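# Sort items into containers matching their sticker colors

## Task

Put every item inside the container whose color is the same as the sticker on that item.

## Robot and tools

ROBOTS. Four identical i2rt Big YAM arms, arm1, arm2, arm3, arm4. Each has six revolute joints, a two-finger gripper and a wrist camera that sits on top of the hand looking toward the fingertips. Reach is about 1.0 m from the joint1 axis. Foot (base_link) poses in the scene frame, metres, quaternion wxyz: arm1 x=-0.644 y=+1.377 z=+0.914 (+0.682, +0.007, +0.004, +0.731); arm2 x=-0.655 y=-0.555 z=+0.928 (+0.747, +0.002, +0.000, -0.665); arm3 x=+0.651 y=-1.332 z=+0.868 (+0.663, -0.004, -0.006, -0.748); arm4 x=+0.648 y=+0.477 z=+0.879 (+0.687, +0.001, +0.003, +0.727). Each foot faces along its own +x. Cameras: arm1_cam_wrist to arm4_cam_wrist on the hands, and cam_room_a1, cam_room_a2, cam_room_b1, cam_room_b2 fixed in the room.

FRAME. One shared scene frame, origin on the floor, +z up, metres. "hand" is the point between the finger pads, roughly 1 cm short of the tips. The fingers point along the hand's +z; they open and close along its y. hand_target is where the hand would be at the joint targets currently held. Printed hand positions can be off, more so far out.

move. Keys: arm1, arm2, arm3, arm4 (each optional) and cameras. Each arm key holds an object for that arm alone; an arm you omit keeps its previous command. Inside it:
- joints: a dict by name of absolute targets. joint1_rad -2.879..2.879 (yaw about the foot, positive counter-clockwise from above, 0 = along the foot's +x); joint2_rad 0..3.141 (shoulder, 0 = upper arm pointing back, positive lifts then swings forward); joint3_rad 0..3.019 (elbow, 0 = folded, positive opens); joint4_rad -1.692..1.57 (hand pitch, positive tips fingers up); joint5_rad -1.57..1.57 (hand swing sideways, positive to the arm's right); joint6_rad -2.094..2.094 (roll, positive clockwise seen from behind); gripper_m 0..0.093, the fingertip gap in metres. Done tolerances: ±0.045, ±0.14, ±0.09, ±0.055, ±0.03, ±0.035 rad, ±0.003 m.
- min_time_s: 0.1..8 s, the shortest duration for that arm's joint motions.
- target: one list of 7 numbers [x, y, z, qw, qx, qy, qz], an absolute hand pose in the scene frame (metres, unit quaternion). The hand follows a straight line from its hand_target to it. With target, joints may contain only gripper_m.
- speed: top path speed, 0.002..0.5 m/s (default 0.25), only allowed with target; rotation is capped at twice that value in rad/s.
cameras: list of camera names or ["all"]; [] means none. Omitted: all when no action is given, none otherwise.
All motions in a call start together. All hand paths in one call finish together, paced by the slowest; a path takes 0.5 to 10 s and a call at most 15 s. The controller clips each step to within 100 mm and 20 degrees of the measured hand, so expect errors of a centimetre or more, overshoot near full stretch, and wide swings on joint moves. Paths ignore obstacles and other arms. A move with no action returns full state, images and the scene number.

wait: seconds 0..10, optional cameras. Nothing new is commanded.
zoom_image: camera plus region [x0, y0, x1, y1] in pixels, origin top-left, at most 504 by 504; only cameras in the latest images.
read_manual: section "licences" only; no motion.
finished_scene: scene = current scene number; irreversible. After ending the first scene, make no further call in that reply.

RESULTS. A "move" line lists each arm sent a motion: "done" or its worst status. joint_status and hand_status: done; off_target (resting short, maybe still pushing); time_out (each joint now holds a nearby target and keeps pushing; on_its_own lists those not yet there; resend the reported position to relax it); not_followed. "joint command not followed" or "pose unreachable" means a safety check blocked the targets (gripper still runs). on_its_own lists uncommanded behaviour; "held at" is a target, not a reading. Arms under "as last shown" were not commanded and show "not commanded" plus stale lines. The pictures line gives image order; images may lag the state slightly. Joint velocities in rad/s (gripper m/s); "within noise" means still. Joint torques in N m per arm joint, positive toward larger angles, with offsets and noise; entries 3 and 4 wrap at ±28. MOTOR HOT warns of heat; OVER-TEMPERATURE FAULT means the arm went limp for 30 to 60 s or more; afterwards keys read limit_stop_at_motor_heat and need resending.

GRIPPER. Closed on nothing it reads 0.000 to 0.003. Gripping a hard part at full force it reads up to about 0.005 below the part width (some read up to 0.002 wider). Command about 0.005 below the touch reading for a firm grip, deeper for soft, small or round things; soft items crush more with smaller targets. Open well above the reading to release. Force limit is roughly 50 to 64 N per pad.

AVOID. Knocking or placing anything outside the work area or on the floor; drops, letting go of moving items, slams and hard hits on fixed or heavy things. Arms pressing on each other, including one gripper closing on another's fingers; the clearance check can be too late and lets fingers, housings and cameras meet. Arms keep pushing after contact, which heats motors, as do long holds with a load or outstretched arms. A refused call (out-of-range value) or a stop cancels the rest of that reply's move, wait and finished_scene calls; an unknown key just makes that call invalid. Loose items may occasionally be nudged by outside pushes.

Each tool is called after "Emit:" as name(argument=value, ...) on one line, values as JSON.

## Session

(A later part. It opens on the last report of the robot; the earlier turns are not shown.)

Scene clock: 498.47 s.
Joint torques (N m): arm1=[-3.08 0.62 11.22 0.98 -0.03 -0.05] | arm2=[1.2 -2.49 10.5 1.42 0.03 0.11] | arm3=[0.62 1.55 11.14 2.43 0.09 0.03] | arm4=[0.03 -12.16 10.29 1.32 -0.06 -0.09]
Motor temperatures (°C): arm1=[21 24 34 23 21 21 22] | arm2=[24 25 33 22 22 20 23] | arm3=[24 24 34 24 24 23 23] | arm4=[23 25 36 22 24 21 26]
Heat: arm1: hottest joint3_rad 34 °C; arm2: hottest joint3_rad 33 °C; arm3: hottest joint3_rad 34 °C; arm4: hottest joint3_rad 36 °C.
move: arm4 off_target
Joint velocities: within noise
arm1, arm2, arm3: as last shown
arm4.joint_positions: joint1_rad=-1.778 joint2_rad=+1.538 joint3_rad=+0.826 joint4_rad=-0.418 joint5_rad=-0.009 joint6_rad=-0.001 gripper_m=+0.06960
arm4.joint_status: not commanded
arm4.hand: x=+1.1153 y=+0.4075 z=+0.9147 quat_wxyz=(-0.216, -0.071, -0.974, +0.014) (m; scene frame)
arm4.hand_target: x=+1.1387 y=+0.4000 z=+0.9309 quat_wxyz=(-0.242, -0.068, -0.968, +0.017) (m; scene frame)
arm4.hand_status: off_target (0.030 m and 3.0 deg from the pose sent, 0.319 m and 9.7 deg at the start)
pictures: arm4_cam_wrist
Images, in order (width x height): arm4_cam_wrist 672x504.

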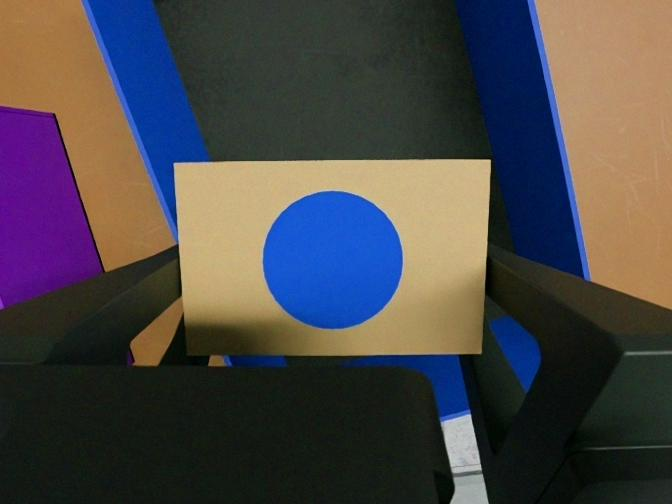

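Emit:
move(arm4={"target": [1.165, 0.385, 0.83, 0.242, 0.068, 0.968, -0.017], "speed": 0.15})

Emit:
move(arm4={"target": [1.165, 0.385, 0.76, 0.242, 0.068, 0.968, -0.017], "speed": 0.1})

Emit:
move(arm4={"target": [1.165, 0.385, 0.735, 0.242, 0.068, 0.968, -0.017], "speed": 0.06}, cameras=["arm4_cam_wrist"])

Scene clock: 505.33 s.
Joint torques (N m): arm1=[-2.61 0.38 11.3 1.09 -0.02 -0.1] | arm2=[1.14 -2.37 10.52 1.44 0.03 0.11] | arm3=[0.73 1.49 11.11 2.45 0.08 0.03] | arm4=[-0.03 -14.21 8.13 1.25 -0.08 -0.07]
Motor temperatures (°C): arm1=[21 24 34 23 21 21 22] | arm2=[24 25 33 22 22 20 23] | arm3=[24 24 34 24 24 23 23] | arm4=[23 25 36 22 24 21 26]
Heat: arm1: hottest joint3_rad 34 °C; arm2: hottest joint3_rad 33 °C; arm3: hottest joint3_rad 34 °C; arm4: hottest joint3_rad 36 °C.
move: arm4 off_target
Joint velocities: within noise
arm1, arm2, arm3: as last shown
arm4.joint_positions: joint1_rad=-1.802 joint2_rad=+1.809 joint3_rad=+0.845 joint4_rad=-0.154 joint5_rad=-0.020 joint6_rad=-0.022 gripper_m=+0.06960
arm4.joint_status: not commanded
arm4.hand: x=+1.1440 y=+0.3925 z=+0.8229 quat_wxyz=(-0.222, -0.072, -0.972, +0.014) (m; scene frame)
arm4.hand_target: x=+1.1642 y=+0.3851 z=+0.8307 quat_wxyz=(-0.242, -0.068, -0.968, +0.017) (m; scene frame)
arm4.hand_status: off_target (0.023 m and 2.4 deg from the pose sent, 0.101 m and 3.1 deg at the start)
pictures: none

Scene clock: 506.73 s.
Joint torques (N m): arm1=[-2.26 1.03 11.17 1.09 -0.05 -0.05] | arm2=[1.14 -2.43 10.47 1.44 0.04 0.11] | arm3=[0.5 1.49 11.11 2.45 0.1 0.03] | arm4=[0.03 -14.92 6.31 1.31 -0.04 -0.11]
Motor temperatures (°C): arm1=[21 24 34 23 21 21 22] | arm2=[24 25 33 22 22 20 23] | arm3=[24 24 34 24 24 23 23] | arm4=[23 25 36 22 24 21 26]
Heat: arm1: hottest joint3_rad 34 °C; arm2: hottest joint3_rad 33 °C; arm3: hottest joint3_rad 34 °C; arm4: hottest joint3_rad 36 °C.
move: arm4 off_target
Joint velocities: within noise
arm1.joint_positions: joint1_rad=-2.247 joint2_rad=+0.653 joint3_rad=+0.900 joint4_rad=-1.189 joint5_rad=-0.008 joint6_rad=+0.006 gripper_m=+0.09296
arm1.joint_status: not commanded
arm1.hand: x=-0.4097 y=+1.2182 z=+1.2173 quat_wxyz=(-0.289, -0.286, -0.909, +0.089) (m; scene frame)
arm1.hand_target: x=-0.4137 y=+1.2175 z=+1.2166 quat_wxyz=(-0.285, -0.287, -0.910, +0.090) (m; scene frame)
arm1.hand_status: not commanded
arm2.joint_positions: joint1_rad=+2.112 joint2_rad=+0.653 joint3_rad=+0.917 joint4_rad=-1.186 joint5_rad=+0.001 joint6_rad=-0.006 gripper_m=+0.09291
arm2.joint_status: not commanded
arm2.hand: x=-0.4332 y=-0.3849 z=+1.2454 quat_wxyz=(-0.303, +0.309, -0.896, -0.103) (m; scene frame)
arm2.hand_target: x=-0.4379 y=-0.3871 z=+1.2357 quat_wxyz=(-0.291, +0.310, -0.900, -0.100) (m; scene frame)
arm2.hand_status: not commanded
arm3: as last shown
arm4.joint_positions: joint1_rad=-1.802 joint2_rad=+1.985 joint3_rad=+0.850 joint4_rad=+0.028 joint5_rad=-0.020 joint6_rad=-0.022 gripper_m=+0.06960
arm4.joint_status: not commanded
arm4.hand: x=+1.1486 y=+0.3914 z=+0.7589 quat_wxyz=(-0.228, -0.072, -0.971, +0.015) (m; scene frame)
arm4.hand_target: x=+1.1643 y=+0.3851 z=+0.7604 quat_wxyz=(-0.242, -0.068, -0.968, +0.017) (m; scene frame)
arm4.hand_status: off_target (0.018 m and 1.8 deg from the pose sent, 0.067 m and 2.4 deg at the start)
pictures: none

Scene clock: 507.70 s.
Joint torques (N m): arm1=[-2.32 0.79 11.08 1.16 -0.05 -0.06] | arm2=[1.08 -2.43 10.45 1.4 0.03 0.11] | arm3=[0.67 1.61 11.11 2.44 0.08 0.03] | arm4=[0.38 -15.03 5.83 1.33 -0.04 -0.06]
Motor temperatures (°C): arm1=[21 24 34 23 21 21 22] | arm2=[24 25 33 22 22 20 23] | arm3=[24 24 34 24 24 23 23] | arm4=[23 25 36 22 24 21 26]
Heat: arm1: hottest joint3_rad 34 °C; arm2: hottest joint3_rad 33 °C; arm3: hottest joint3_rad 34 °C; arm4: hottest joint3_rad 36 °C.
move: arm4 off_target
Joint velocities: within noise
arm1, arm2, arm3: as last shown
arm4.joint_positions: joint1_rad=-1.802 joint2_rad=+2.046 joint3_rad=+0.862 joint4_rad=+0.089 joint5_rad=-0.020 joint6_rad=-0.025 gripper_m=+0.06960
arm4.joint_status: not commanded
arm4.hand: x=+1.1531 y=+0.3905 z=+0.7389 quat_wxyz=(-0.233, -0.070, -0.970, +0.016) (m; scene frame)
arm4.hand_target: x=+1.1646 y=+0.3851 z=+0.7353 quat_wxyz=(-0.242, -0.068, -0.968, +0.017) (m; scene frame)
arm4.hand_status: off_target (0.014 m and 1.1 deg from the pose sent, 0.030 m and 1.7 deg at the start)
pictures: arm4_cam_wrist
Images, in order (width x height): arm4_cam_wrist 672x504.

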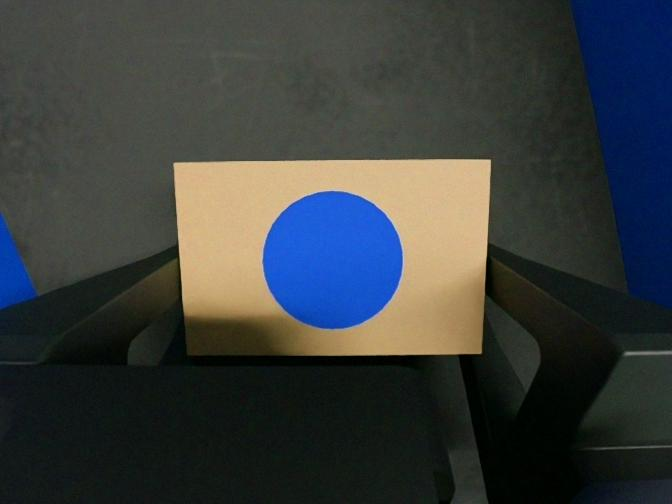

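One more small step down, then release.

Emit:
move(arm4={"target": [1.165, 0.385, 0.727, 0.242, 0.068, 0.968, -0.017], "speed": 0.05})

Emit:
move(arm4={"joints": {"gripper_m": 0.093}})

Emit:
move(arm4={"target": [1.08, 0.40, 0.96, 0.242, 0.068, 0.968, -0.017], "speed": 0.2}, cameras=["arm4_cam_wrist", "cam_room_a2"])

Scene clock: 511.67 s.
Joint torques (N m): arm1=[-3.08 0.38 11.25 0.91 0.01 -0.07] | arm2=[1.08 -2.49 10.47 1.43 0.03 0.11] | arm3=[0.67 1.61 11.1 2.4 0.08 0.02] | arm4=[-0.03 -14.45 5.49 1.2 -0.06 -0.06]
Motor temperatures (°C): arm1=[21 24 34 23 21 21 22] | arm2=[24 25 33 22 22 20 23] | arm3=[24 24 34 24 24 23 23] | arm4=[23 25 35 22 24 21 26]
Heat: arm1: hottest joint3_rad 34 °C; arm2: hottest joint3_rad 33 °C; arm3: hottest joint3_rad 34 °C; arm4: hottest joint3_rad 35 °C.
move: arm4 off_target
Joint velocities: within noise
arm1, arm2, arm3: as last shown
arm4.joint_positions: joint1_rad=-1.802 joint2_rad=+2.057 joint3_rad=+0.869 joint4_rad=+0.111 joint5_rad=-0.020 joint6_rad=-0.025 gripper_m=+0.06960
arm4.joint_status: not commanded
arm4.hand: x=+1.1584 y=+0.3896 z=+0.7375 quat_wxyz=(-0.241, -0.070, -0.968, +0.016) (m; scene frame)
arm4.hand_target: x=+1.1644 y=+0.3852 z=+0.7273 quat_wxyz=(-0.242, -0.068, -0.968, +0.017) (m; scene frame)
arm4.hand_status: off_target (0.013 m and 0.2 deg from the pose sent, 0.018 m and 1.1 deg at the start)
pictures: none

Scene clock: 512.17 s.
Joint torques (N m): arm1=[-2.78 0.67 11.29 0.81 -0.06 -0.06] | arm2=[1.08 -2.55 10.47 1.43 0.03 0.11] | arm3=[0.5 1.61 11.12 2.4 0.09 0.03] | arm4=[0.09 -14.62 5.5 1.25 0.01 -0.01]
Motor temperatures (°C): arm1=[21 24 34 23 21 21 22] | arm2=[24 25 33 22 22 20 23] | arm3=[24 24 34 24 24 23 23] | arm4=[23 25 35 22 24 21 26]
Heat: arm1: hottest joint3_rad 34 °C; arm2: hottest joint3_rad 33 °C; arm3: hottest joint3_rad 34 °C; arm4: hottest joint3_rad 35 °C.
move: arm4 done
Joint velocities: within noise
arm1, arm2, arm3: as last shown
arm4.joint_positions: joint1_rad=-1.802 joint2_rad=+2.059 joint3_rad=+0.870 joint4_rad=+0.112 joint5_rad=-0.021 joint6_rad=-0.025 gripper_m=+0.09291
arm4.joint_status: all done
arm4.hand: x=+1.1591 y=+0.3896 z=+0.7373 quat_wxyz=(-0.242, -0.070, -0.968, +0.016) (m; scene frame)
arm4.hand_target: x=+1.1643 y=+0.3852 z=+0.7272 quat_wxyz=(-0.242, -0.068, -0.968, +0.017) (m; scene frame)
arm4.hand_status: not commanded
pictures: none

Scene clock: 514.03 s.
Joint torques (N m): arm1=[-3.02 0.79 11.15 0.99 -0.06 -0.05] | arm2=[1.2 -2.32 10.47 1.44 0.04 0.11] | arm3=[0.62 1.67 11.15 2.41 0.08 0.02] | arm4=[0.21 -9.99 8.2 0.34 -0.08 -0.05]
Motor temperatures (°C): arm1=[21 24 34 23 21 21 22] | arm2=[24 25 33 22 22 20 23] | arm3=[24 24 34 24 24 23 23] | arm4=[23 25 35 22 24 21 26]
Heat: arm1: hottest joint3_rad 34 °C; arm2: hottest joint3_rad 33 °C; arm3: hottest joint3_rad 34 °C; arm4: hottest joint3_rad 35 °C.
move: arm4 done
Joint velocities: within noise
arm1, arm2: as last shown
arm3.joint_positions: joint1_rad=-1.990 joint2_rad=+0.642 joint3_rad=+1.391 joint4_rad=-1.218 joint5_rad=-0.002 joint6_rad=-0.008 gripper_m=+0.09398
arm3.joint_status: not commanded
arm3.hand: x=+0.4272 y=-1.1900 z=+1.4251 quat_wxyz=(+0.135, -0.823, +0.227, +0.502) (m; scene frame)
arm3.hand_target: x=+0.4293 y=-1.1877 z=+1.4466 quat_wxyz=(+0.142, -0.809, +0.231, +0.522) (m; scene frame)
arm3.hand_status: not commanded
arm4.joint_positions: joint1_rad=-1.805 joint2_rad=+1.344 joint3_rad=+0.746 joint4_rad=-0.471 joint5_rad=-0.022 joint6_rad=-0.028 gripper_m=+0.09291
arm4.joint_status: not commanded
arm4.hand: x=+1.0799 y=+0.4036 z=+0.9599 quat_wxyz=(-0.246, -0.069, -0.967, +0.017) (m; scene frame)
arm4.hand_target: x=+1.0799 y=+0.4000 z=+0.9600 quat_wxyz=(-0.242, -0.068, -0.968, +0.017) (m; scene frame)
arm4.hand_status: done (0.004 m and 0.5 deg from the pose sent, 0.237 m and 0.2 deg at the start)
pictures: arm4_cam_wrist, cam_room_a2
Images, in order (width x height): arm4_cam_wrist 672x504, cam_room_a2 672x504.

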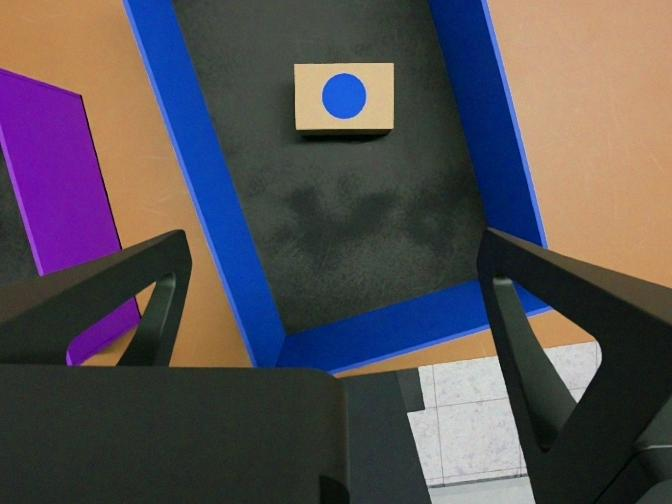

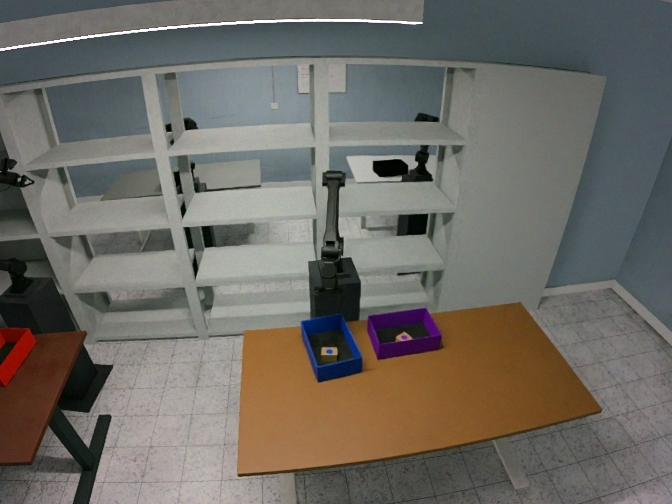

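Emit:
finished_scene(scene=1)

The scene is finished: the task was done.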